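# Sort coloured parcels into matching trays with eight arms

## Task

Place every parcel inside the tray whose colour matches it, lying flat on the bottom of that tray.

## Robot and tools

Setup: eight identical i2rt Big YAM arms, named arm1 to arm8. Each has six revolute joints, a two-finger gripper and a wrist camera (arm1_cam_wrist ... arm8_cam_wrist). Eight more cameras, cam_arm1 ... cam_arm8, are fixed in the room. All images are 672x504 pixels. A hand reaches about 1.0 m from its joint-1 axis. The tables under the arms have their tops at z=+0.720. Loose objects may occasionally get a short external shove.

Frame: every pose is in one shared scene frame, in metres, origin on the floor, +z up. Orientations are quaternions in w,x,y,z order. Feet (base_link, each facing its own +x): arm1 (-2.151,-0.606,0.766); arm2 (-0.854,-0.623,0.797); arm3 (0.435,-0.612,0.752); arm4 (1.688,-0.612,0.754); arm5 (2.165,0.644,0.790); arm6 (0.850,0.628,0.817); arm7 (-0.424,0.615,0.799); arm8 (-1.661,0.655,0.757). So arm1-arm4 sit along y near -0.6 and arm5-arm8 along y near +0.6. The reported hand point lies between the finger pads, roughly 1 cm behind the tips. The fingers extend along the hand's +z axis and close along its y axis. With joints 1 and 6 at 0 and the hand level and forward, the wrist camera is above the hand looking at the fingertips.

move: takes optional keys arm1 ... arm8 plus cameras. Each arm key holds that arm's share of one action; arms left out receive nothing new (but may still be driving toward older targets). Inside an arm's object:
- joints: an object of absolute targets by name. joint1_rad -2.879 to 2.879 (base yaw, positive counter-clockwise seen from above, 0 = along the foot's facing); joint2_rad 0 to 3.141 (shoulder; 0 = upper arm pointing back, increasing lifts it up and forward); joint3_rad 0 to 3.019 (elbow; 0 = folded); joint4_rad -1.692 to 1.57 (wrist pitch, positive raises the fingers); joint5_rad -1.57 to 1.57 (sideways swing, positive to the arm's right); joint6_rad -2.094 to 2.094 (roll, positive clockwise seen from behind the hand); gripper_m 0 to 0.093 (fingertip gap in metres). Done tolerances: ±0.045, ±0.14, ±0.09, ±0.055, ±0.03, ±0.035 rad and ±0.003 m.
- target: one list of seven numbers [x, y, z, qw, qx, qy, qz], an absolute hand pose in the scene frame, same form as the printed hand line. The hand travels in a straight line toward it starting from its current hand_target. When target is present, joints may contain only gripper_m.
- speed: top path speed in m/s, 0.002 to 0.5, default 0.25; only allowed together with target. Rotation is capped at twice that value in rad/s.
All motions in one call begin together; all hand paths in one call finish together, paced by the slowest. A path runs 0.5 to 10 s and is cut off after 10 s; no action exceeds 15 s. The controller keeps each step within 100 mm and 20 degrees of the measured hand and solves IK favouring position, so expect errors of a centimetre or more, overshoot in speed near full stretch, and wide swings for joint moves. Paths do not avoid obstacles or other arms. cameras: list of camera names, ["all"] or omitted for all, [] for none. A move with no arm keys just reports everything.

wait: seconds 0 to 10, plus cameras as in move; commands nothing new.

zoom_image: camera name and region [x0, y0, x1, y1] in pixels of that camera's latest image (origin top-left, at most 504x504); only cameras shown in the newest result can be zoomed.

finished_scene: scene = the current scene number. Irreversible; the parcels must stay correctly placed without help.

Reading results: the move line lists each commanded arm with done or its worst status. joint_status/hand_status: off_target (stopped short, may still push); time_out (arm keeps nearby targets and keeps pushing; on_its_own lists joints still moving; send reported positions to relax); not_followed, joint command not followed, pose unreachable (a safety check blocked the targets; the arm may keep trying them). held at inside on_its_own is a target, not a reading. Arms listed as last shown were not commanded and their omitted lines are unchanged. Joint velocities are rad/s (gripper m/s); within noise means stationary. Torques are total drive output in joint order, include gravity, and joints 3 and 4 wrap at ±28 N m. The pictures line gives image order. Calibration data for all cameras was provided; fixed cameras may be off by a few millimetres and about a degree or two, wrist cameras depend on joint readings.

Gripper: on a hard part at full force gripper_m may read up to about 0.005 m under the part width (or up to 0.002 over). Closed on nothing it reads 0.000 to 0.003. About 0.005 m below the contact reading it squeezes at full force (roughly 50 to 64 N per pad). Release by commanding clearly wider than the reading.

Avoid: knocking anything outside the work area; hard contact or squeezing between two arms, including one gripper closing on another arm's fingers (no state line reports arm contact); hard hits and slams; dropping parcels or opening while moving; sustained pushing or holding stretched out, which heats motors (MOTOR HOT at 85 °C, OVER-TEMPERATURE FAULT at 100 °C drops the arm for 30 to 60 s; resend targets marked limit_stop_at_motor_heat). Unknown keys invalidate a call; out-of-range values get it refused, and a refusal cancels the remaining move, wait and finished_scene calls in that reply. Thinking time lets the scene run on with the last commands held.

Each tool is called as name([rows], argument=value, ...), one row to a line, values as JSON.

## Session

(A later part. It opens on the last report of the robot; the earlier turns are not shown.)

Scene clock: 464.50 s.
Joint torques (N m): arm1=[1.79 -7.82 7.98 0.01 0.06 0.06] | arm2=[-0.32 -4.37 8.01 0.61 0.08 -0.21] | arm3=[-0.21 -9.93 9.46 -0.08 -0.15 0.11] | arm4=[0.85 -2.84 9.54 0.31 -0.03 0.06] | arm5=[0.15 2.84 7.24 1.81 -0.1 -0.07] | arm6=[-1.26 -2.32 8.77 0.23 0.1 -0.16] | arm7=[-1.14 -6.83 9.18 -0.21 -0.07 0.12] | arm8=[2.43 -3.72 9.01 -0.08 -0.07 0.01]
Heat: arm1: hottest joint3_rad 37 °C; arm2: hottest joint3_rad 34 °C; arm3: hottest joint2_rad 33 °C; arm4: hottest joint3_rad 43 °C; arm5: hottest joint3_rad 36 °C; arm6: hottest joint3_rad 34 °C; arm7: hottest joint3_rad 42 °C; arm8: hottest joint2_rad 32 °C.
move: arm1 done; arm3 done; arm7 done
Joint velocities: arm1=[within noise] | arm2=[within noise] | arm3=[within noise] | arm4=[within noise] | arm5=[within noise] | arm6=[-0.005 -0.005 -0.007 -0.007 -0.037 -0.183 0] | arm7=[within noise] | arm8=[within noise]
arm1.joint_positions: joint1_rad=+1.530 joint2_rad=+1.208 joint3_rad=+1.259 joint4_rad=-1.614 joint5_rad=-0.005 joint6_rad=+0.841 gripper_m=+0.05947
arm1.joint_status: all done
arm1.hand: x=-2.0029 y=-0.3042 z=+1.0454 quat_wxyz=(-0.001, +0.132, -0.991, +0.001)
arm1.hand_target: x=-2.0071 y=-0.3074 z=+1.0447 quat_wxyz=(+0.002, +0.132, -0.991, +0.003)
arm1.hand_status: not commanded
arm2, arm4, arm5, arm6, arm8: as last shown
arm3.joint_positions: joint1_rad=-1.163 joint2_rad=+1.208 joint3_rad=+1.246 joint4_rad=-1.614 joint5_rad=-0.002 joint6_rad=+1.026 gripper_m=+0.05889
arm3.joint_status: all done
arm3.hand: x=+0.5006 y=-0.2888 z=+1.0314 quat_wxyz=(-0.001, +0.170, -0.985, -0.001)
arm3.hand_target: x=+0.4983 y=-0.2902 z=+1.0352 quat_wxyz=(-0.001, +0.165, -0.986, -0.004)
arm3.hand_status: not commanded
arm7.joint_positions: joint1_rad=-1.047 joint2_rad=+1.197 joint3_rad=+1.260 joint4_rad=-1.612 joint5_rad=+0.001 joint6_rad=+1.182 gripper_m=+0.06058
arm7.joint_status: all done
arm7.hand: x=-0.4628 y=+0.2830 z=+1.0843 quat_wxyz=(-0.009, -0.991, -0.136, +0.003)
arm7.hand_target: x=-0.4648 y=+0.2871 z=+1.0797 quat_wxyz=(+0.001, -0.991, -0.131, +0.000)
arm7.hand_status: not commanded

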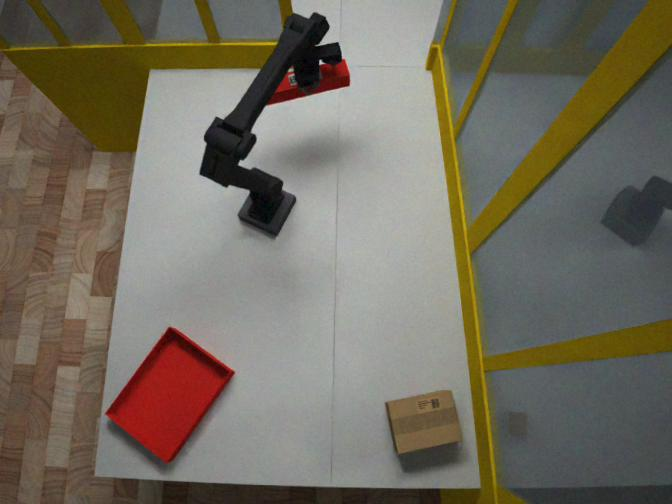

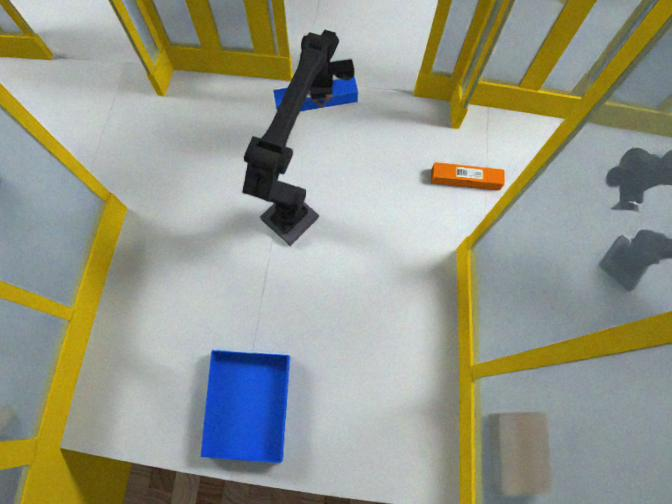

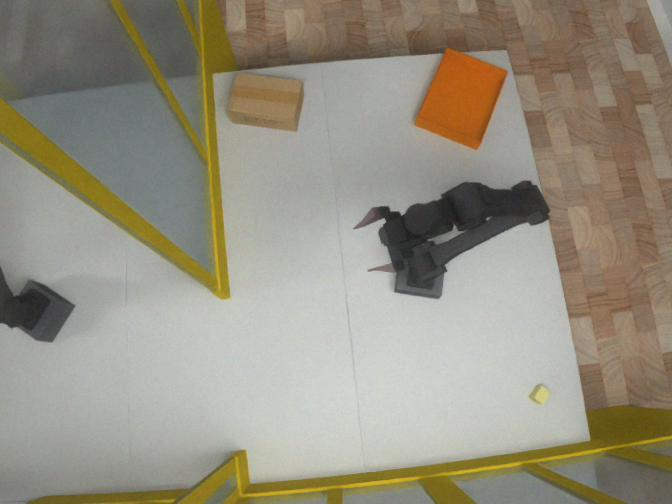

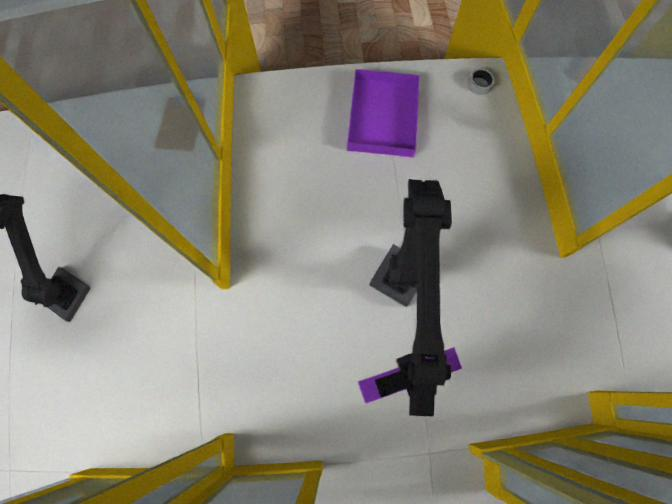

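move(arm1={"joints":{"joint1_rad":-1.535}}, arm3={"joints":{"joint1_rad":2.107}}, arm7={"joints":{"joint1_rad":2.145}}, cameras=[])

move(arm1={"target":[-2.418,-1.252,0.92,0,0.893,0.450,0]}, arm3={"target":[0.386,-1.310,0.92,0,0.672,0.741,0]}, arm7={"target":[-0.377,1.33,0.92,0,-0.643,0.766,0]}, cameras=["cam_arm1","cam_arm3","cam_arm7","arm1_cam_wrist","arm3_cam_wrist","arm7_cam_wrist"])

Scene clock: 563.57 s.
Joint torques (N m): arm1=[0.5 -7.3 7.92 0.06 0.1 0.06] | arm2=[-0.32 -4.42 8.01 0.61 0.08 -0.21] | arm3=[0.44 -10.93 9.44 -0.16 -0.09 0.11] | arm4=[0.85 -2.78 9.54 0.32 -0.04 0.06] | arm5=[-0.03 2.78 7.53 1.87 -0.11 -0.03] | arm6=[-1.32 -2.37 8.75 0.21 0.1 -0.16] | arm7=[0.32 -8.06 9.13 -0.24 -0.01 0.12] | arm8=[2.43 -3.6 9.07 -0.1 -0.08 0]
Heat: arm1: hottest joint3_rad 33 °C; arm2: hottest joint3_rad 35 °C; arm3: hottest joint3_rad 31 °C; arm4: hottest joint3_rad 43 °C; arm5: hottest joint3_rad 36 °C; arm6: hottest joint3_rad 34 °C; arm7: hottest joint3_rad 39 °C; arm8: hottest joint3_rad 32 °C.
move: arm1 done; arm3 done; arm7 done
Joint velocities: within noise
arm1.joint_positions: joint1_rad=-1.524 joint2_rad=+1.208 joint3_rad=+1.259 joint4_rad=-1.614 joint5_rad=-0.007 joint6_rad=+0.841 gripper_m=+0.05962
arm1.joint_status: all done
arm1.hand: x=-2.2747 y=-0.9142 z=+1.0511 quat_wxyz=(-0.011, -0.984, -0.175, -0.001)
arm1.hand_target: x=-2.2762 y=-0.9085 z=+1.0500 quat_wxyz=(-0.008, -0.986, -0.167, -0.004)
arm1.hand_status: not commanded
arm2, arm4, arm5, arm6, arm8: as last shown
arm3.joint_positions: joint1_rad=+2.095 joint2_rad=+1.217 joint3_rad=+1.246 joint4_rad=-1.614 joint5_rad=-0.004 joint6_rad=+1.027 gripper_m=+0.05888
arm3.joint_status: all done
arm3.hand: x=+0.4052 y=-0.9449 z=+1.0242 quat_wxyz=(-0.008, +0.974, +0.227, +0.007)
arm3.hand_target: x=+0.4098 y=-0.9421 z=+1.0309 quat_wxyz=(-0.001, +0.974, +0.226, +0.006)
arm3.hand_status: not commanded
arm7.joint_positions: joint1_rad=+2.138 joint2_rad=+1.214 joint3_rad=+1.260 joint4_rad=-1.612 joint5_rad=+0.000 joint6_rad=+1.182 gripper_m=+0.06065
arm7.joint_status: all done
arm7.hand: x=-0.3987 y=+0.9491 z=+1.0808 quat_wxyz=(-0.001, +0.157, -0.988, -0.004)
arm7.hand_target: x=-0.4017 y=+0.9430 z=+1.0814 quat_wxyz=(+0.000, +0.160, -0.987, -0.002)
arm7.hand_status: not commanded

Scene clock: 567.17 s.
Joint torques (N m): arm1=[0.79 -20.13 12.6 -0.23 0.21 -0.1] | arm2=[-0.32 -4.37 8.01 0.62 0.08 -0.21] | arm3=[0.5 -22.95 14.45 -0.23 -0.09 -0.21] | arm4=[0.85 -2.84 9.54 0.32 -0.04 0.06] | arm5=[-0.32 2.61 7.45 1.83 -0.1 -0.02] | arm6=[-1.32 -2.32 8.76 0.2 0.1 -0.16] | arm7=[0.38 -18.32 15.71 -0.34 -0.12 0.05] | arm8=[2.55 -3.66 9.03 -0.08 -0.06 0]
Heat: arm1: hottest joint3_rad 34 °C; arm2: hottest joint3_rad 35 °C; arm3: hottest joint3_rad 31 °C; arm4: hottest joint3_rad 43 °C; arm5: hottest joint3_rad 36 °C; arm6: hottest joint3_rad 34 °C; arm7: hottest joint3_rad 40 °C; arm8: hottest joint3_rad 32 °C.
move: arm1 off_target; arm3 off_target; arm7 off_target
Joint velocities: within noise
arm1.joint_positions: joint1_rad=-1.524 joint2_rad=+2.254 joint3_rad=+2.276 joint4_rad=-1.618 joint5_rad=+0.004 joint6_rad=+0.258 gripper_m=+0.05960
arm1.joint_status: not commanded
arm1.hand: x=-2.4068 y=-1.2449 z=+0.9154 quat_wxyz=(+0.005, -0.892, -0.451, -0.007)
arm1.hand_target: x=-2.4178 y=-1.2513 z=+0.9200 quat_wxyz=(+0.000, -0.893, -0.450, +0.001)
arm1.hand_status: off_target (0.014 m and 1.0 deg from the pose sent, 0.390 m and 33.3 deg at the start)
arm2.joint_positions: joint1_rad=-1.382 joint2_rad=+0.902 joint3_rad=+1.104 joint4_rad=-1.616 joint5_rad=+0.001 joint6_rad=+0.885 gripper_m=+0.09192
arm2.joint_status: not commanded
arm2.hand: x=-0.7385 y=-0.3982 z=+1.1009 quat_wxyz=(-0.043, +0.106, -0.991, -0.066)
arm2.hand_target: x=-0.7379 y=-0.4010 z=+1.0998 quat_wxyz=(-0.042, +0.110, -0.991, -0.063)
arm2.hand_status: not commanded
arm3.joint_positions: joint1_rad=+2.100 joint2_rad=+2.251 joint3_rad=+2.309 joint4_rad=-1.656 joint5_rad=+0.004 joint6_rad=-0.148 gripper_m=+0.05886
arm3.joint_status: not commanded
arm3.hand: x=+0.3778 y=-1.2977 z=+0.9056 quat_wxyz=(-0.010, +0.683, +0.730, +0.014)
arm3.hand_target: x=+0.3860 y=-1.3089 z=+0.9200 quat_wxyz=(+0.001, +0.672, +0.741, -0.001)
arm3.hand_status: off_target (0.021 m and 2.6 deg from the pose sent, 0.380 m and 69.4 deg at the start)
arm4.joint_positions: joint1_rad=+1.827 joint2_rad=+0.906 joint3_rad=+1.110 joint4_rad=-1.615 joint5_rad=+0.011 joint6_rad=-0.435 gripper_m=+0.09190
arm4.joint_status: not commanded
arm4.hand: x=+1.4538 y=-0.5158 z=+1.0609 quat_wxyz=(-0.032, +0.996, +0.035, -0.078)
arm4.hand_target: x=+1.4568 y=-0.5192 z=+1.0577 quat_wxyz=(-0.030, +0.996, +0.039, -0.073)
arm4.hand_status: not commanded
arm5: as last shown
arm6.joint_positions: joint1_rad=-1.334 joint2_rad=+0.906 joint3_rad=+1.098 joint4_rad=-1.616 joint5_rad=+0.000 joint6_rad=+0.867 gripper_m=+0.09188
arm6.joint_status: not commanded
arm6.hand: x=+0.7559 y=+0.3940 z=+1.1172 quat_wxyz=(-0.063, -0.984, -0.160, +0.038)
arm6.hand_target: x=+0.7544 y=+0.3966 z=+1.1194 quat_wxyz=(-0.064, -0.984, -0.159, +0.040)
arm6.hand_status: not commanded
arm7.joint_positions: joint1_rad=+2.140 joint2_rad=+2.322 joint3_rad=+2.301 joint4_rad=-1.586 joint5_rad=+0.002 joint6_rad=+0.118 gripper_m=+0.06067
arm7.joint_status: not commanded
arm7.hand: x=-0.3731 y=+1.3154 z=+0.9081 quat_wxyz=(+0.011, +0.637, -0.771, +0.013)
arm7.hand_target: x=-0.3773 y=+1.3288 z=+0.9200 quat_wxyz=(-0.001, +0.643, -0.766, -0.001)
arm7.hand_status: off_target (0.019 m and 2.1 deg from the pose sent, 0.414 m and 61.9 deg at the start)
arm8.joint_positions: joint1_rad=+0.362 joint2_rad=+0.910 joint3_rad=+1.107 joint4_rad=-1.616 joint5_rad=+0.001 joint6_rad=+1.062 gripper_m=+0.09193
arm8.joint_status: not commanded
arm8.hand: x=-1.7232 y=+0.4084 z=+1.0606 quat_wxyz=(-0.071, -0.988, -0.132, +0.029)
arm8.hand_target: x=-1.7205 y=+0.4117 z=+1.0599 quat_wxyz=(-0.071, -0.988, -0.132, +0.027)
arm8.hand_status: not commanded
pictures: arm1_cam_wrist, arm3_cam_wrist, arm7_cam_wrist, cam_arm1, cam_arm3, cam_arm7
arm1_cam_wrist: T_world_to_cam=[[-0.795667, 0.60573, -0.00229798, -1.15776], [0.488679, 0.644145, 0.588447, 1.44408], [0.35792, 0.467085, -0.808532, 2.30968], [0, 0, 0, 1]] pos_world=[-2.45357, -1.30772, 1.01503]
arm3_cam_wrist: T_world_to_cam=[[-0.998037, -0.0625148, 0.00386908, 0.291247], [-0.0472316, 0.791736, 0.609035, 0.499559], [-0.041137, 0.607656, -0.793134, 1.64641], [0, 0, 0, 1]] pos_world=[0.381998, -1.37776, 1.00045]
arm7_cam_wrist: T_world_to_cam=[[0.98489, -0.172175, 0.018637, 0.573895], [-0.148999, -0.787602, 0.597898, 0.443868], [-0.0882643, -0.591641, -0.801355, 1.59436], [0, 0, 0, 1]] pos_world=[-0.358363, 1.39169, 1.00156]

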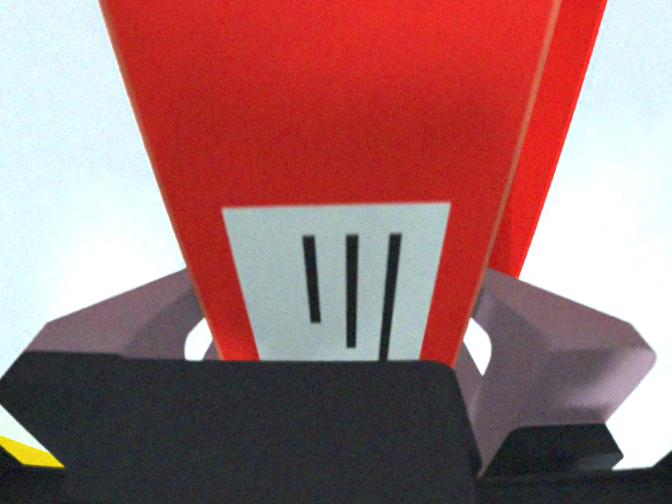

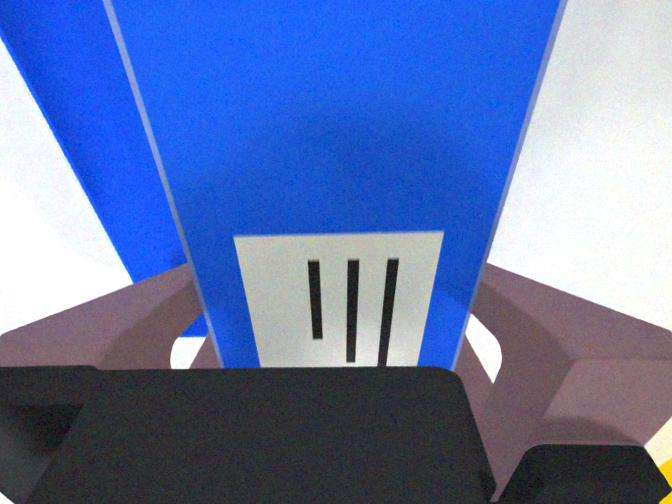

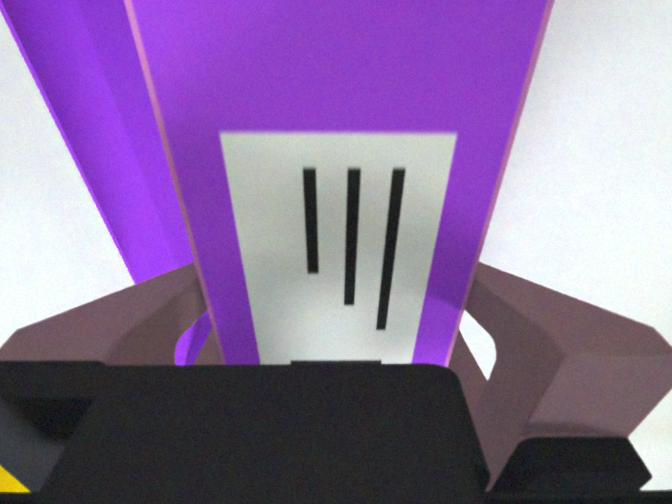

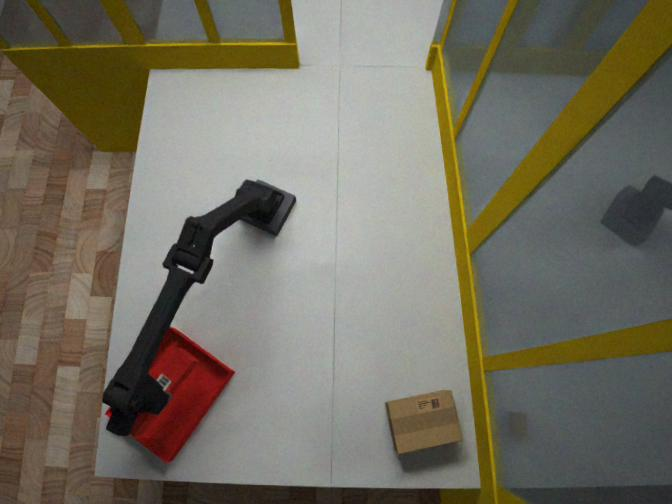

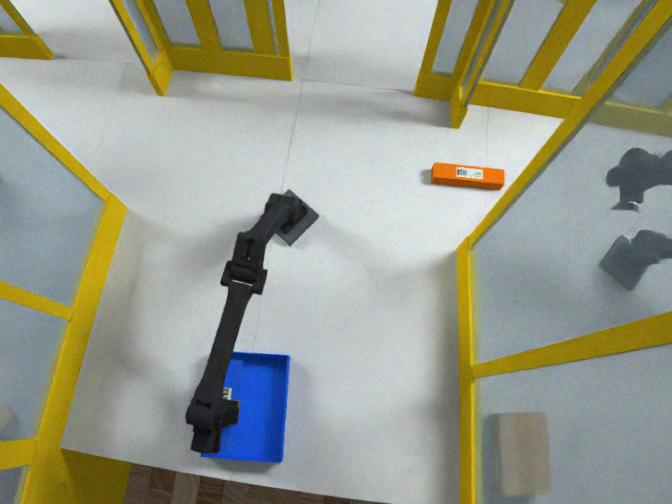

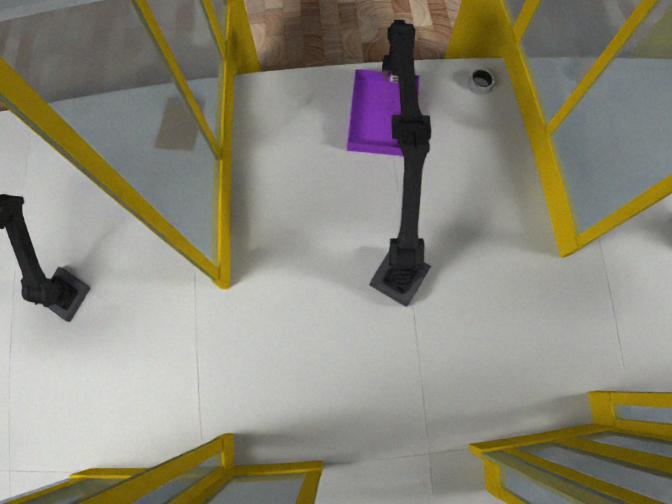

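zoom_image(camera="cam_arm1", region=[90, 310, 250, 470])

zoom_image(camera="cam_arm3", region=[170, 330, 310, 470])

zoom_image(camera="cam_arm7", region=[320, 20, 460, 160])

Scaled by 3.150.

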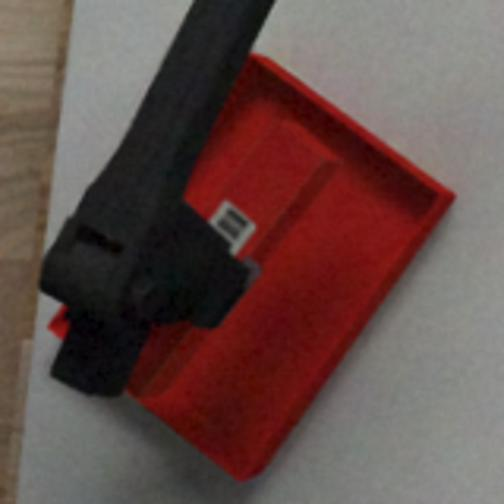

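Scaled by 3.600.

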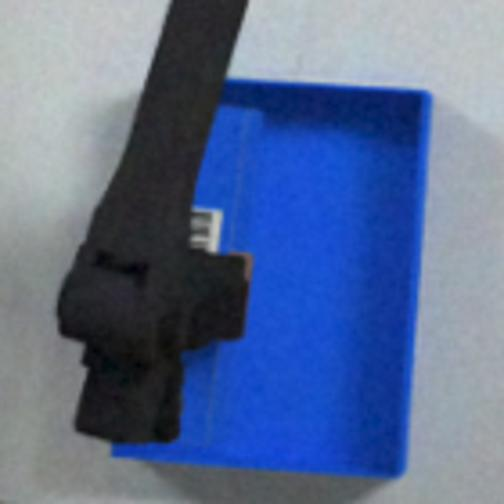

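Scaled by 3.600.

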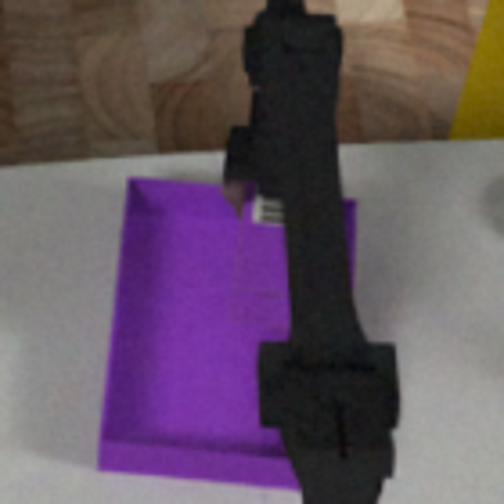

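move(arm1={"target":[-2.445,-1.255,0.88,0,0.893,0.450,0]}, arm3={"target":[0.43,-1.311,0.89,0,0.672,0.741,0]}, arm7={"target":[-0.405,1.285,0.89,0,-0.643,0.766,0]}, cameras=[])

move(arm1={"target":[-2.445,-1.255,0.775,0,0.893,0.450,0],"speed":0.15}, arm3={"target":[0.43,-1.311,0.783,0,0.672,0.741,0],"speed":0.15}, arm7={"target":[-0.405,1.285,0.783,0,-0.643,0.766,0],"speed":0.15}, cameras=["cam_arm1","cam_arm3","cam_arm7","arm1_cam_wrist","arm3_cam_wrist","arm7_cam_wrist"])

Scene clock: 697.10 s.
Joint torques (N m): arm1=[1.26 -21.36 12.05 0.62 0.16 -0.06] | arm2=[-0.32 -4.37 8.01 0.62 0.08 -0.21] | arm3=[-1.03 -24.59 9.72 0.57 -0.08 0.13] | arm4=[0.91 -2.78 9.55 0.32 -0.04 0.07] | arm5=[-0.44 3.49 7.49 1.88 -0.08 -0.05] | arm6=[-1.38 -2.32 8.77 0.23 0.1 -0.16] | arm7=[-0.26 -20.01 8.69 0.49 -0.12 0.19] | arm8=[2.49 -3.6 9.05 -0.05 -0.07 0.01]
Heat: arm1: hottest joint3_rad 49 °C; arm2: hottest joint3_rad 35 °C; arm3: hottest joint2_rad 39 °C; arm4: hottest joint3_rad 44 °C; arm5: hottest joint3_rad 37 °C; arm6: hottest joint3_rad 35 °C; arm7: hottest joint3_rad 55 °C; arm8: hottest joint3_rad 33 °C.
move: arm1 off_target; arm3 done; arm7 done
Joint velocities: within noise
arm1.joint_positions: joint1_rad=-1.564 joint2_rad=+2.318 joint3_rad=+2.276 joint4_rad=-1.579 joint5_rad=+0.006 joint6_rad=+0.224 gripper_m=+0.05960
arm1.joint_status: not commanded
arm1.hand: x=-2.4360 y=-1.2429 z=+0.8721 quat_wxyz=(+0.013, -0.894, -0.448, -0.017)
arm1.hand_target: x=-2.4447 y=-1.2542 z=+0.8801 quat_wxyz=(+0.000, -0.893, -0.450, +0.000)
arm1.hand_status: off_target (0.017 m and 2.4 deg from the pose sent, 0.053 m and 1.0 deg at the start)
arm2, arm4, arm5, arm6, arm8: as last shown
arm3.joint_positions: joint1_rad=+2.178 joint2_rad=+2.254 joint3_rad=+2.277 joint4_rad=-1.601 joint5_rad=+0.004 joint6_rad=-0.119 gripper_m=+0.05886
arm3.joint_status: not commanded
arm3.hand: x=+0.4310 y=-1.3061 z=+0.8915 quat_wxyz=(-0.004, +0.665, +0.747, +0.006)
arm3.hand_target: x=+0.4301 y=-1.3109 z=+0.8901 quat_wxyz=(+0.000, +0.672, +0.741, +0.000)
arm3.hand_status: done (0.005 m and 1.3 deg from the pose sent, 0.056 m and 2.6 deg at the start)
arm7.joint_positions: joint1_rad=+2.182 joint2_rad=+2.206 joint3_rad=+2.021 joint4_rad=-1.412 joint5_rad=+0.002 joint6_rad=+0.138 gripper_m=+0.06067
arm7.joint_status: not commanded
arm7.hand: x=-0.4038 y=+1.2847 z=+0.8803 quat_wxyz=(+0.007, +0.646, -0.763, +0.009)
arm7.hand_target: x=-0.4049 y=+1.2850 z=+0.8900 quat_wxyz=(+0.000, +0.643, -0.766, +0.000)
arm7.hand_status: done (0.010 m and 1.4 deg from the pose sent, 0.048 m and 2.1 deg at the start)

Scene clock: 698.53 s.
Joint torques (N m): arm1=[1.61 -21.54 8.31 0.75 0.17 -0.06] | arm2=[-0.32 -4.37 8.01 0.61 0.08 -0.21] | arm3=[-0.62 -25.52 9.39 0.57 -0.09 0.12] | arm4=[0.91 -2.84 9.54 0.32 -0.04 0.07] | arm5=[-0.26 3.31 7.45 1.84 -0.09 -0.05] | arm6=[-1.32 -2.32 8.76 0.23 0.11 -0.16] | arm7=[-0.15 -17.96 8.91 0.53 -0.13 0.2] | arm8=[2.37 -3.78 9.1 -0.02 -0.05 0.03]
Heat: arm1: hottest joint3_rad 48 °C; arm2: hottest joint3_rad 35 °C; arm3: hottest joint2_rad 39 °C; arm4: hottest joint3_rad 44 °C; arm5: hottest joint3_rad 37 °C; arm6: hottest joint3_rad 35 °C; arm7: hottest joint3_rad 55 °C; arm8: hottest joint3_rad 33 °C.
move: arm1 off_target; arm3 done; arm7 done
Joint velocities: within noise
arm1.joint_positions: joint1_rad=-1.564 joint2_rad=+2.368 joint3_rad=+2.140 joint4_rad=-1.347 joint5_rad=+0.006 joint6_rad=+0.223 gripper_m=+0.05960
arm1.joint_status: not commanded
arm1.hand: x=-2.4410 y=-1.2557 z=+0.7863 quat_wxyz=(-0.002, -0.894, -0.449, +0.001)
arm1.hand_target: x=-2.4449 y=-1.2548 z=+0.7751 quat_wxyz=(+0.000, -0.893, -0.450, +0.000)
arm1.hand_status: off_target (0.012 m and 0.3 deg from the pose sent, 0.098 m and 2.4 deg at the start)
arm2, arm4, arm6, arm8: as last shown
arm3.joint_positions: joint1_rad=+2.178 joint2_rad=+2.303 joint3_rad=+2.070 joint4_rad=-1.352 joint5_rad=+0.004 joint6_rad=-0.119 gripper_m=+0.05886
arm3.joint_status: not commanded
arm3.hand: x=+0.4316 y=-1.3054 z=+0.7800 quat_wxyz=(-0.006, +0.665, +0.747, +0.008)
arm3.hand_target: x=+0.4301 y=-1.3109 z=+0.7830 quat_wxyz=(+0.000, +0.672, +0.741, +0.000)
arm3.hand_status: done (0.007 m and 1.6 deg from the pose sent, 0.109 m and 1.3 deg at the start)
arm5.joint_positions: joint1_rad=+0.539 joint2_rad=+0.625 joint3_rad=+1.427 joint4_rad=-1.371 joint5_rad=+0.119 joint6_rad=-0.097 gripper_m=+0.09397
arm5.joint_status: not commanded
arm5.hand: x=+1.9393 y=+0.5988 z=+1.3388 quat_wxyz=(-0.011, +0.867, +0.137, -0.480)
arm5.hand_target: x=+1.9418 y=+0.5979 z=+1.3513 quat_wxyz=(-0.008, +0.859, +0.137, -0.492)
arm5.hand_status: not commanded
arm7.joint_positions: joint1_rad=+2.182 joint2_rad=+2.268 joint3_rad=+1.882 joint4_rad=-1.190 joint5_rad=+0.002 joint6_rad=+0.139 gripper_m=+0.06067
arm7.joint_status: not commanded
arm7.hand: x=-0.4039 y=+1.2842 z=+0.7883 quat_wxyz=(+0.000, +0.646, -0.764, +0.001)
arm7.hand_target: x=-0.4049 y=+1.2849 z=+0.7830 quat_wxyz=(+0.000, +0.643, -0.766, +0.000)
arm7.hand_status: done (0.005 m and 0.4 deg from the pose sent, 0.097 m and 1.4 deg at the start)
pictures: arm1_cam_wrist, arm3_cam_wrist, arm7_cam_wrist, cam_arm1, cam_arm3, cam_arm7
arm1_cam_wrist: T_world_to_cam=[[-0.79238, 0.609983, -0.00738223, -1.16131], [0.497439, 0.653093, 0.570985, 1.59007], [0.353113, 0.448765, -0.820927, 2.19753], [0, 0, 0, 1]] pos_world=[-2.48714, -1.31626, 0.887537]
arm3_cam_wrist: T_world_to_cam=[[-0.993892, -0.110193, 0.0059633, 0.279328], [-0.0847274, 0.796595, 0.598547, 0.615404], [-0.0707061, 0.594386, -0.801066, 1.55527], [0, 0, 0, 1]] pos_world=[0.43973, -1.38388, 0.875856]
arm7_cam_wrist: T_world_to_cam=[[0.988426, -0.150945, 0.0151588, 0.577925], [-0.132356, -0.809212, 0.572414, 0.540813], [-0.0741365, -0.567795, -0.819825, 1.4667], [0, 0, 0, 1]] pos_world=[-0.39092, 1.35765, 0.884107]

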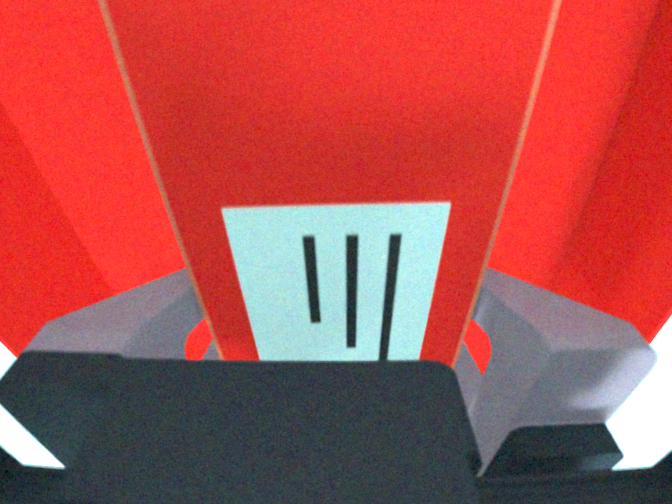

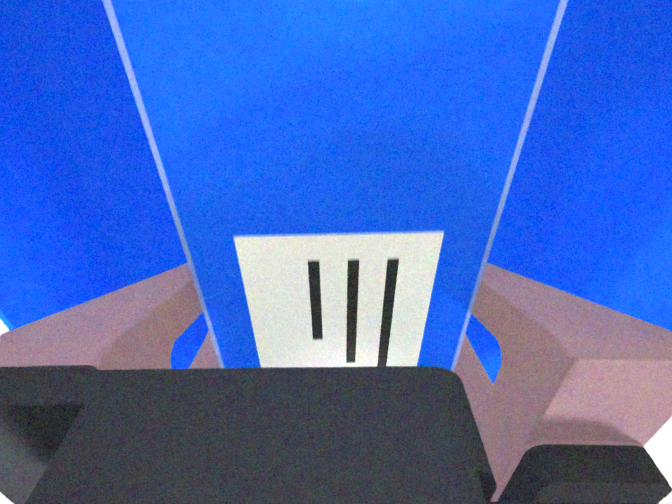

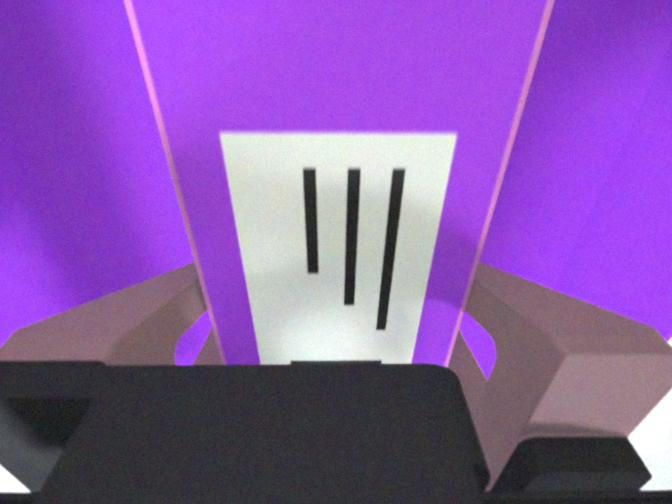

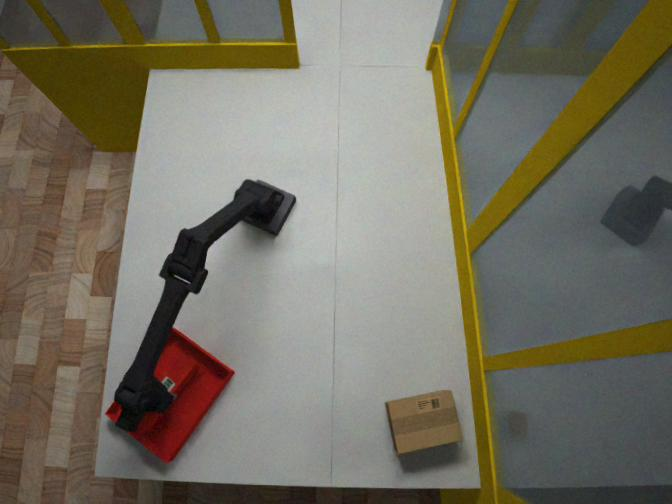

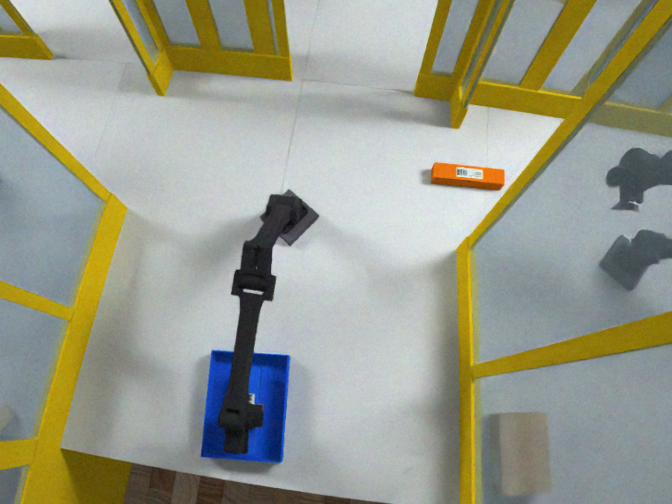

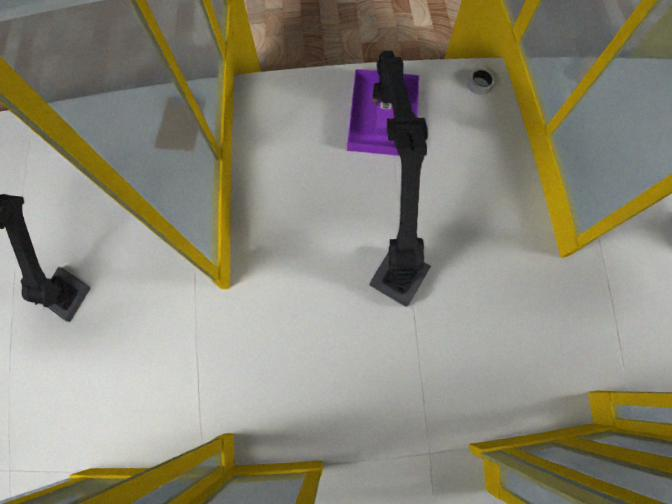

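zoom_image(camera="cam_arm1", region=[90, 310, 250, 470])

zoom_image(camera="cam_arm7", region=[320, 20, 460, 160])

zoom_image(camera="cam_arm3", region=[170, 330, 310, 470])

Scaled by 3.150.

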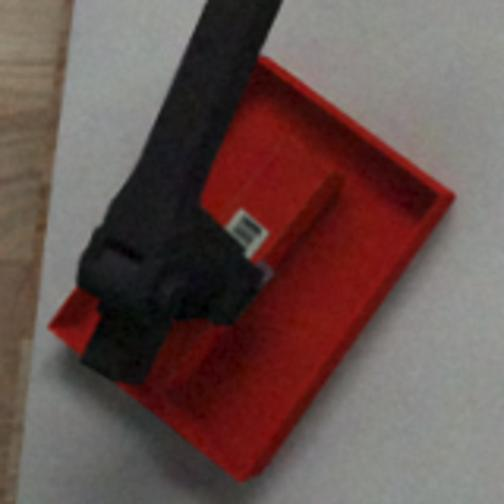

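Scaled by 3.600.

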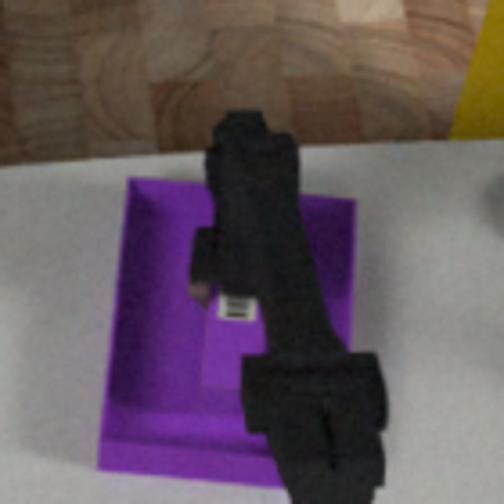

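Scaled by 3.600.

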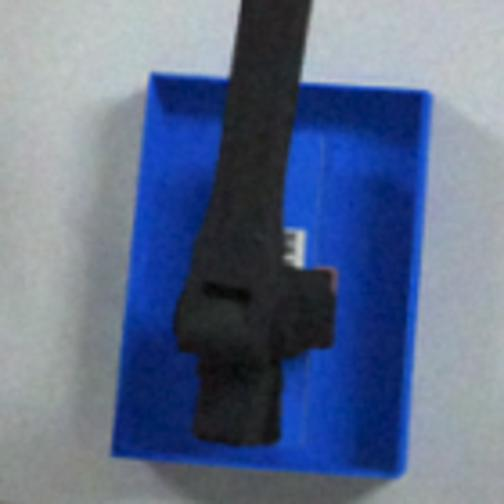

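move(arm1={"target":[-2.445,-1.255,0.750,0,0.893,0.450,0],"speed":0.08}, arm3={"target":[0.43,-1.311,0.756,0,0.672,0.741,0],"speed":0.08}, arm7={"target":[-0.405,1.285,0.756,0,-0.643,0.766,0],"speed":0.08}, cameras=[])

Scene clock: 712.10 s.
Joint torques (N m): arm1=[0.73 -20.95 7.82 0.84 0.17 -0.08] | arm2=[-0.32 -4.37 8.01 0.61 0.08 -0.21] | arm3=[-0.67 -24 9.1 0.57 -0.08 0.11] | arm4=[0.85 -2.78 9.54 0.32 -0.04 0.07] | arm5=[-0.5 3.08 7.46 1.73 -0.09 -0.06] | arm6=[-1.38 -2.32 8.77 0.23 0.11 -0.16] | arm7=[-0.15 -17.85 8.57 0.55 -0.11 0.2] | arm8=[2.43 -3.55 9.01 -0.16 -0.07 0]
Heat: arm1: hottest joint3_rad 45 °C; arm2: hottest joint3_rad 35 °C; arm3: hottest joint2_rad 38 °C; arm4: hottest joint3_rad 44 °C; arm5: hottest joint3_rad 37 °C; arm6: hottest joint3_rad 35 °C; arm7: hottest joint3_rad 52 °C; arm8: hottest joint3_rad 33 °C.
move: arm1 off_target; arm3 done; arm7 off_target
Joint velocities: within noise
arm1.joint_positions: joint1_rad=-1.564 joint2_rad=+2.384 joint3_rad=+2.119 joint4_rad=-1.299 joint5_rad=+0.006 joint6_rad=+0.223 gripper_m=+0.05960
arm1.joint_status: not commanded
arm1.hand: x=-2.4419 y=-1.2583 z=+0.7674 quat_wxyz=(-0.006, -0.894, -0.449, +0.005)
arm1.hand_target: x=-2.4448 y=-1.2548 z=+0.7504 quat_wxyz=(+0.000, -0.893, -0.450, +0.000)
arm1.hand_status: off_target (0.018 m and 0.9 deg from the pose sent, 0.037 m and 0.3 deg at the start)
arm2, arm4, arm5, arm6, arm8: as last shown
arm3.joint_positions: joint1_rad=+2.178 joint2_rad=+2.318 joint3_rad=+2.041 joint4_rad=-1.298 joint5_rad=+0.004 joint6_rad=-0.119 gripper_m=+0.05886
arm3.joint_status: not commanded
arm3.hand: x=+0.4317 y=-1.3072 z=+0.7598 quat_wxyz=(-0.003, +0.665, +0.747, +0.004)
arm3.hand_target: x=+0.4301 y=-1.3109 z=+0.7559 quat_wxyz=(+0.000, +0.672, +0.741, +0.000)
arm3.hand_status: done (0.006 m and 1.2 deg from the pose sent, 0.025 m and 1.6 deg at the start)
arm7.joint_positions: joint1_rad=+2.182 joint2_rad=+2.294 joint3_rad=+1.868 joint4_rad=-1.140 joint5_rad=+0.002 joint6_rad=+0.139 gripper_m=+0.06067
arm7.joint_status: not commanded
arm7.hand: x=-0.4038 y=+1.2870 z=+0.7669 quat_wxyz=(-0.003, +0.646, -0.764, -0.002)
arm7.hand_target: x=-0.4049 y=+1.2849 z=+0.7560 quat_wxyz=(+0.000, +0.643, -0.766, +0.000)
arm7.hand_status: off_target (0.011 m and 0.6 deg from the pose sent, 0.032 m and 0.4 deg at the start)

move(arm1={"target":[-2.445,-1.250,0.739,0,0.893,0.450,0],"speed":0.08}, arm3={"target":[0.43,-1.311,0.749,0,0.672,0.741,0],"speed":0.08}, arm7={"target":[-0.405,1.285,0.745,0,-0.643,0.766,0],"speed":0.08}, cameras=["arm1_cam_wrist","arm3_cam_wrist","arm7_cam_wrist"])

Scene clock: 718.27 s.
Joint torques (N m): arm1=[0.79 -21.07 7.1 0.9 0.17 -0.11] | arm2=[-0.32 -4.37 8.01 0.62 0.08 -0.21] | arm3=[-0.79 -24.47 9.01 0.59 -0.09 0.12] | arm4=[0.85 -2.84 9.54 0.32 -0.04 0.06] | arm5=[-0.15 2.78 7.49 1.76 -0.06 -0.08] | arm6=[-1.32 -2.32 8.77 0.21 0.09 -0.16] | arm7=[-0.32 -17.85 7.86 0.64 -0.11 0.19] | arm8=[2.43 -3.55 9.03 -0.12 -0.08 0.01]
Heat: arm1: hottest joint3_rad 44 °C; arm2: hottest joint3_rad 35 °C; arm3: hottest joint2_rad 38 °C; arm4: hottest joint3_rad 44 °C; arm5: hottest joint3_rad 37 °C; arm6: hottest joint3_rad 35 °C; arm7: hottest joint3_rad 51 °C; arm8: hottest joint3_rad 33 °C.
move: arm1 off_target; arm3 done; arm7 off_target
Joint velocities: within noise
arm1.joint_positions: joint1_rad=-1.564 joint2_rad=+2.384 joint3_rad=+2.091 joint4_rad=-1.271 joint5_rad=+0.006 joint6_rad=+0.221 gripper_m=+0.05960
arm1.joint_status: not commanded
arm1.hand: x=-2.4407 y=-1.2557 z=+0.7571 quat_wxyz=(-0.006, -0.893, -0.450, +0.005)
arm1.hand_target: x=-2.4448 y=-1.2497 z=+0.7393 quat_wxyz=(+0.000, -0.893, -0.450, +0.000)
arm1.hand_status: off_target (0.019 m and 0.9 deg from the pose sent, 0.030 m and 0.9 deg at the start)
arm2, arm4, arm5, arm6, arm8: as last shown
arm3.joint_positions: joint1_rad=+2.178 joint2_rad=+2.321 joint3_rad=+2.036 joint4_rad=-1.285 joint5_rad=+0.004 joint6_rad=-0.119 gripper_m=+0.05886
arm3.joint_status: not commanded
arm3.hand: x=+0.4317 y=-1.3082 z=+0.7553 quat_wxyz=(-0.001, +0.665, +0.747, +0.002)
arm3.hand_target: x=+0.4301 y=-1.3109 z=+0.7490 quat_wxyz=(+0.000, +0.672, +0.741, +0.000)
arm3.hand_status: done (0.007 m and 1.1 deg from the pose sent, 0.012 m and 1.1 deg at the start)
arm7.joint_positions: joint1_rad=+2.182 joint2_rad=+2.303 joint3_rad=+1.868 joint4_rad=-1.121 joint5_rad=+0.002 joint6_rad=+0.139 gripper_m=+0.06067
arm7.joint_status: not commanded
arm7.hand: x=-0.4038 y=+1.2901 z=+0.7607 quat_wxyz=(-0.006, +0.646, -0.764, -0.006)
arm7.hand_target: x=-0.4049 y=+1.2848 z=+0.7452 quat_wxyz=(+0.000, +0.643, -0.766, +0.000)
arm7.hand_status: off_target (0.017 m and 1.1 deg from the pose sent, 0.022 m and 0.6 deg at the start)
arm1_cam_wrist: T_world_to_cam=[[-0.793731, 0.60819, -0.00979221, -1.16509], [0.498515, 0.659653, 0.562442, 1.62391], [0.348531, 0.441546, -0.826779, 2.15766], [0, 0, 0, 1]] pos_world=[-2.48633, -1.31533, 0.859139]
arm3_cam_wrist: T_world_to_cam=[[-0.993901, -0.110008, 0.00774658, 0.278164], [-0.0846279, 0.805865, 0.586021, 0.653985], [-0.0707095, 0.581791, -0.810259, 1.52762], [0, 0, 0, 1]] pos_world=[0.43983, -1.38518, 0.852367]
arm7_cam_wrist: T_world_to_cam=[[0.988424, -0.151182, 0.0127416, 0.58124], [-0.132656, -0.820429, 0.556147, 0.588246], [-0.0736256, -0.551399, -0.830986, 1.43508], [0, 0, 0, 1]] pos_world=[-0.390819, 1.36179, 0.857973]

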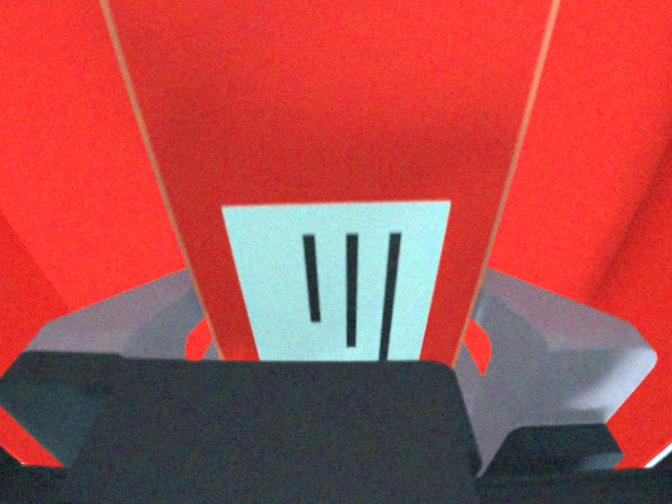

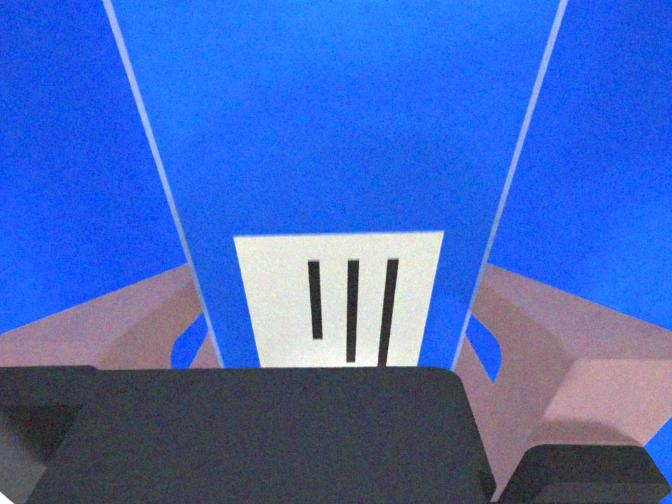

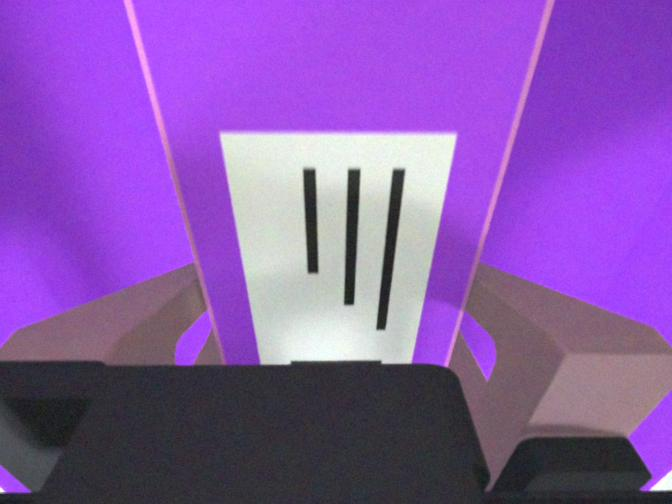

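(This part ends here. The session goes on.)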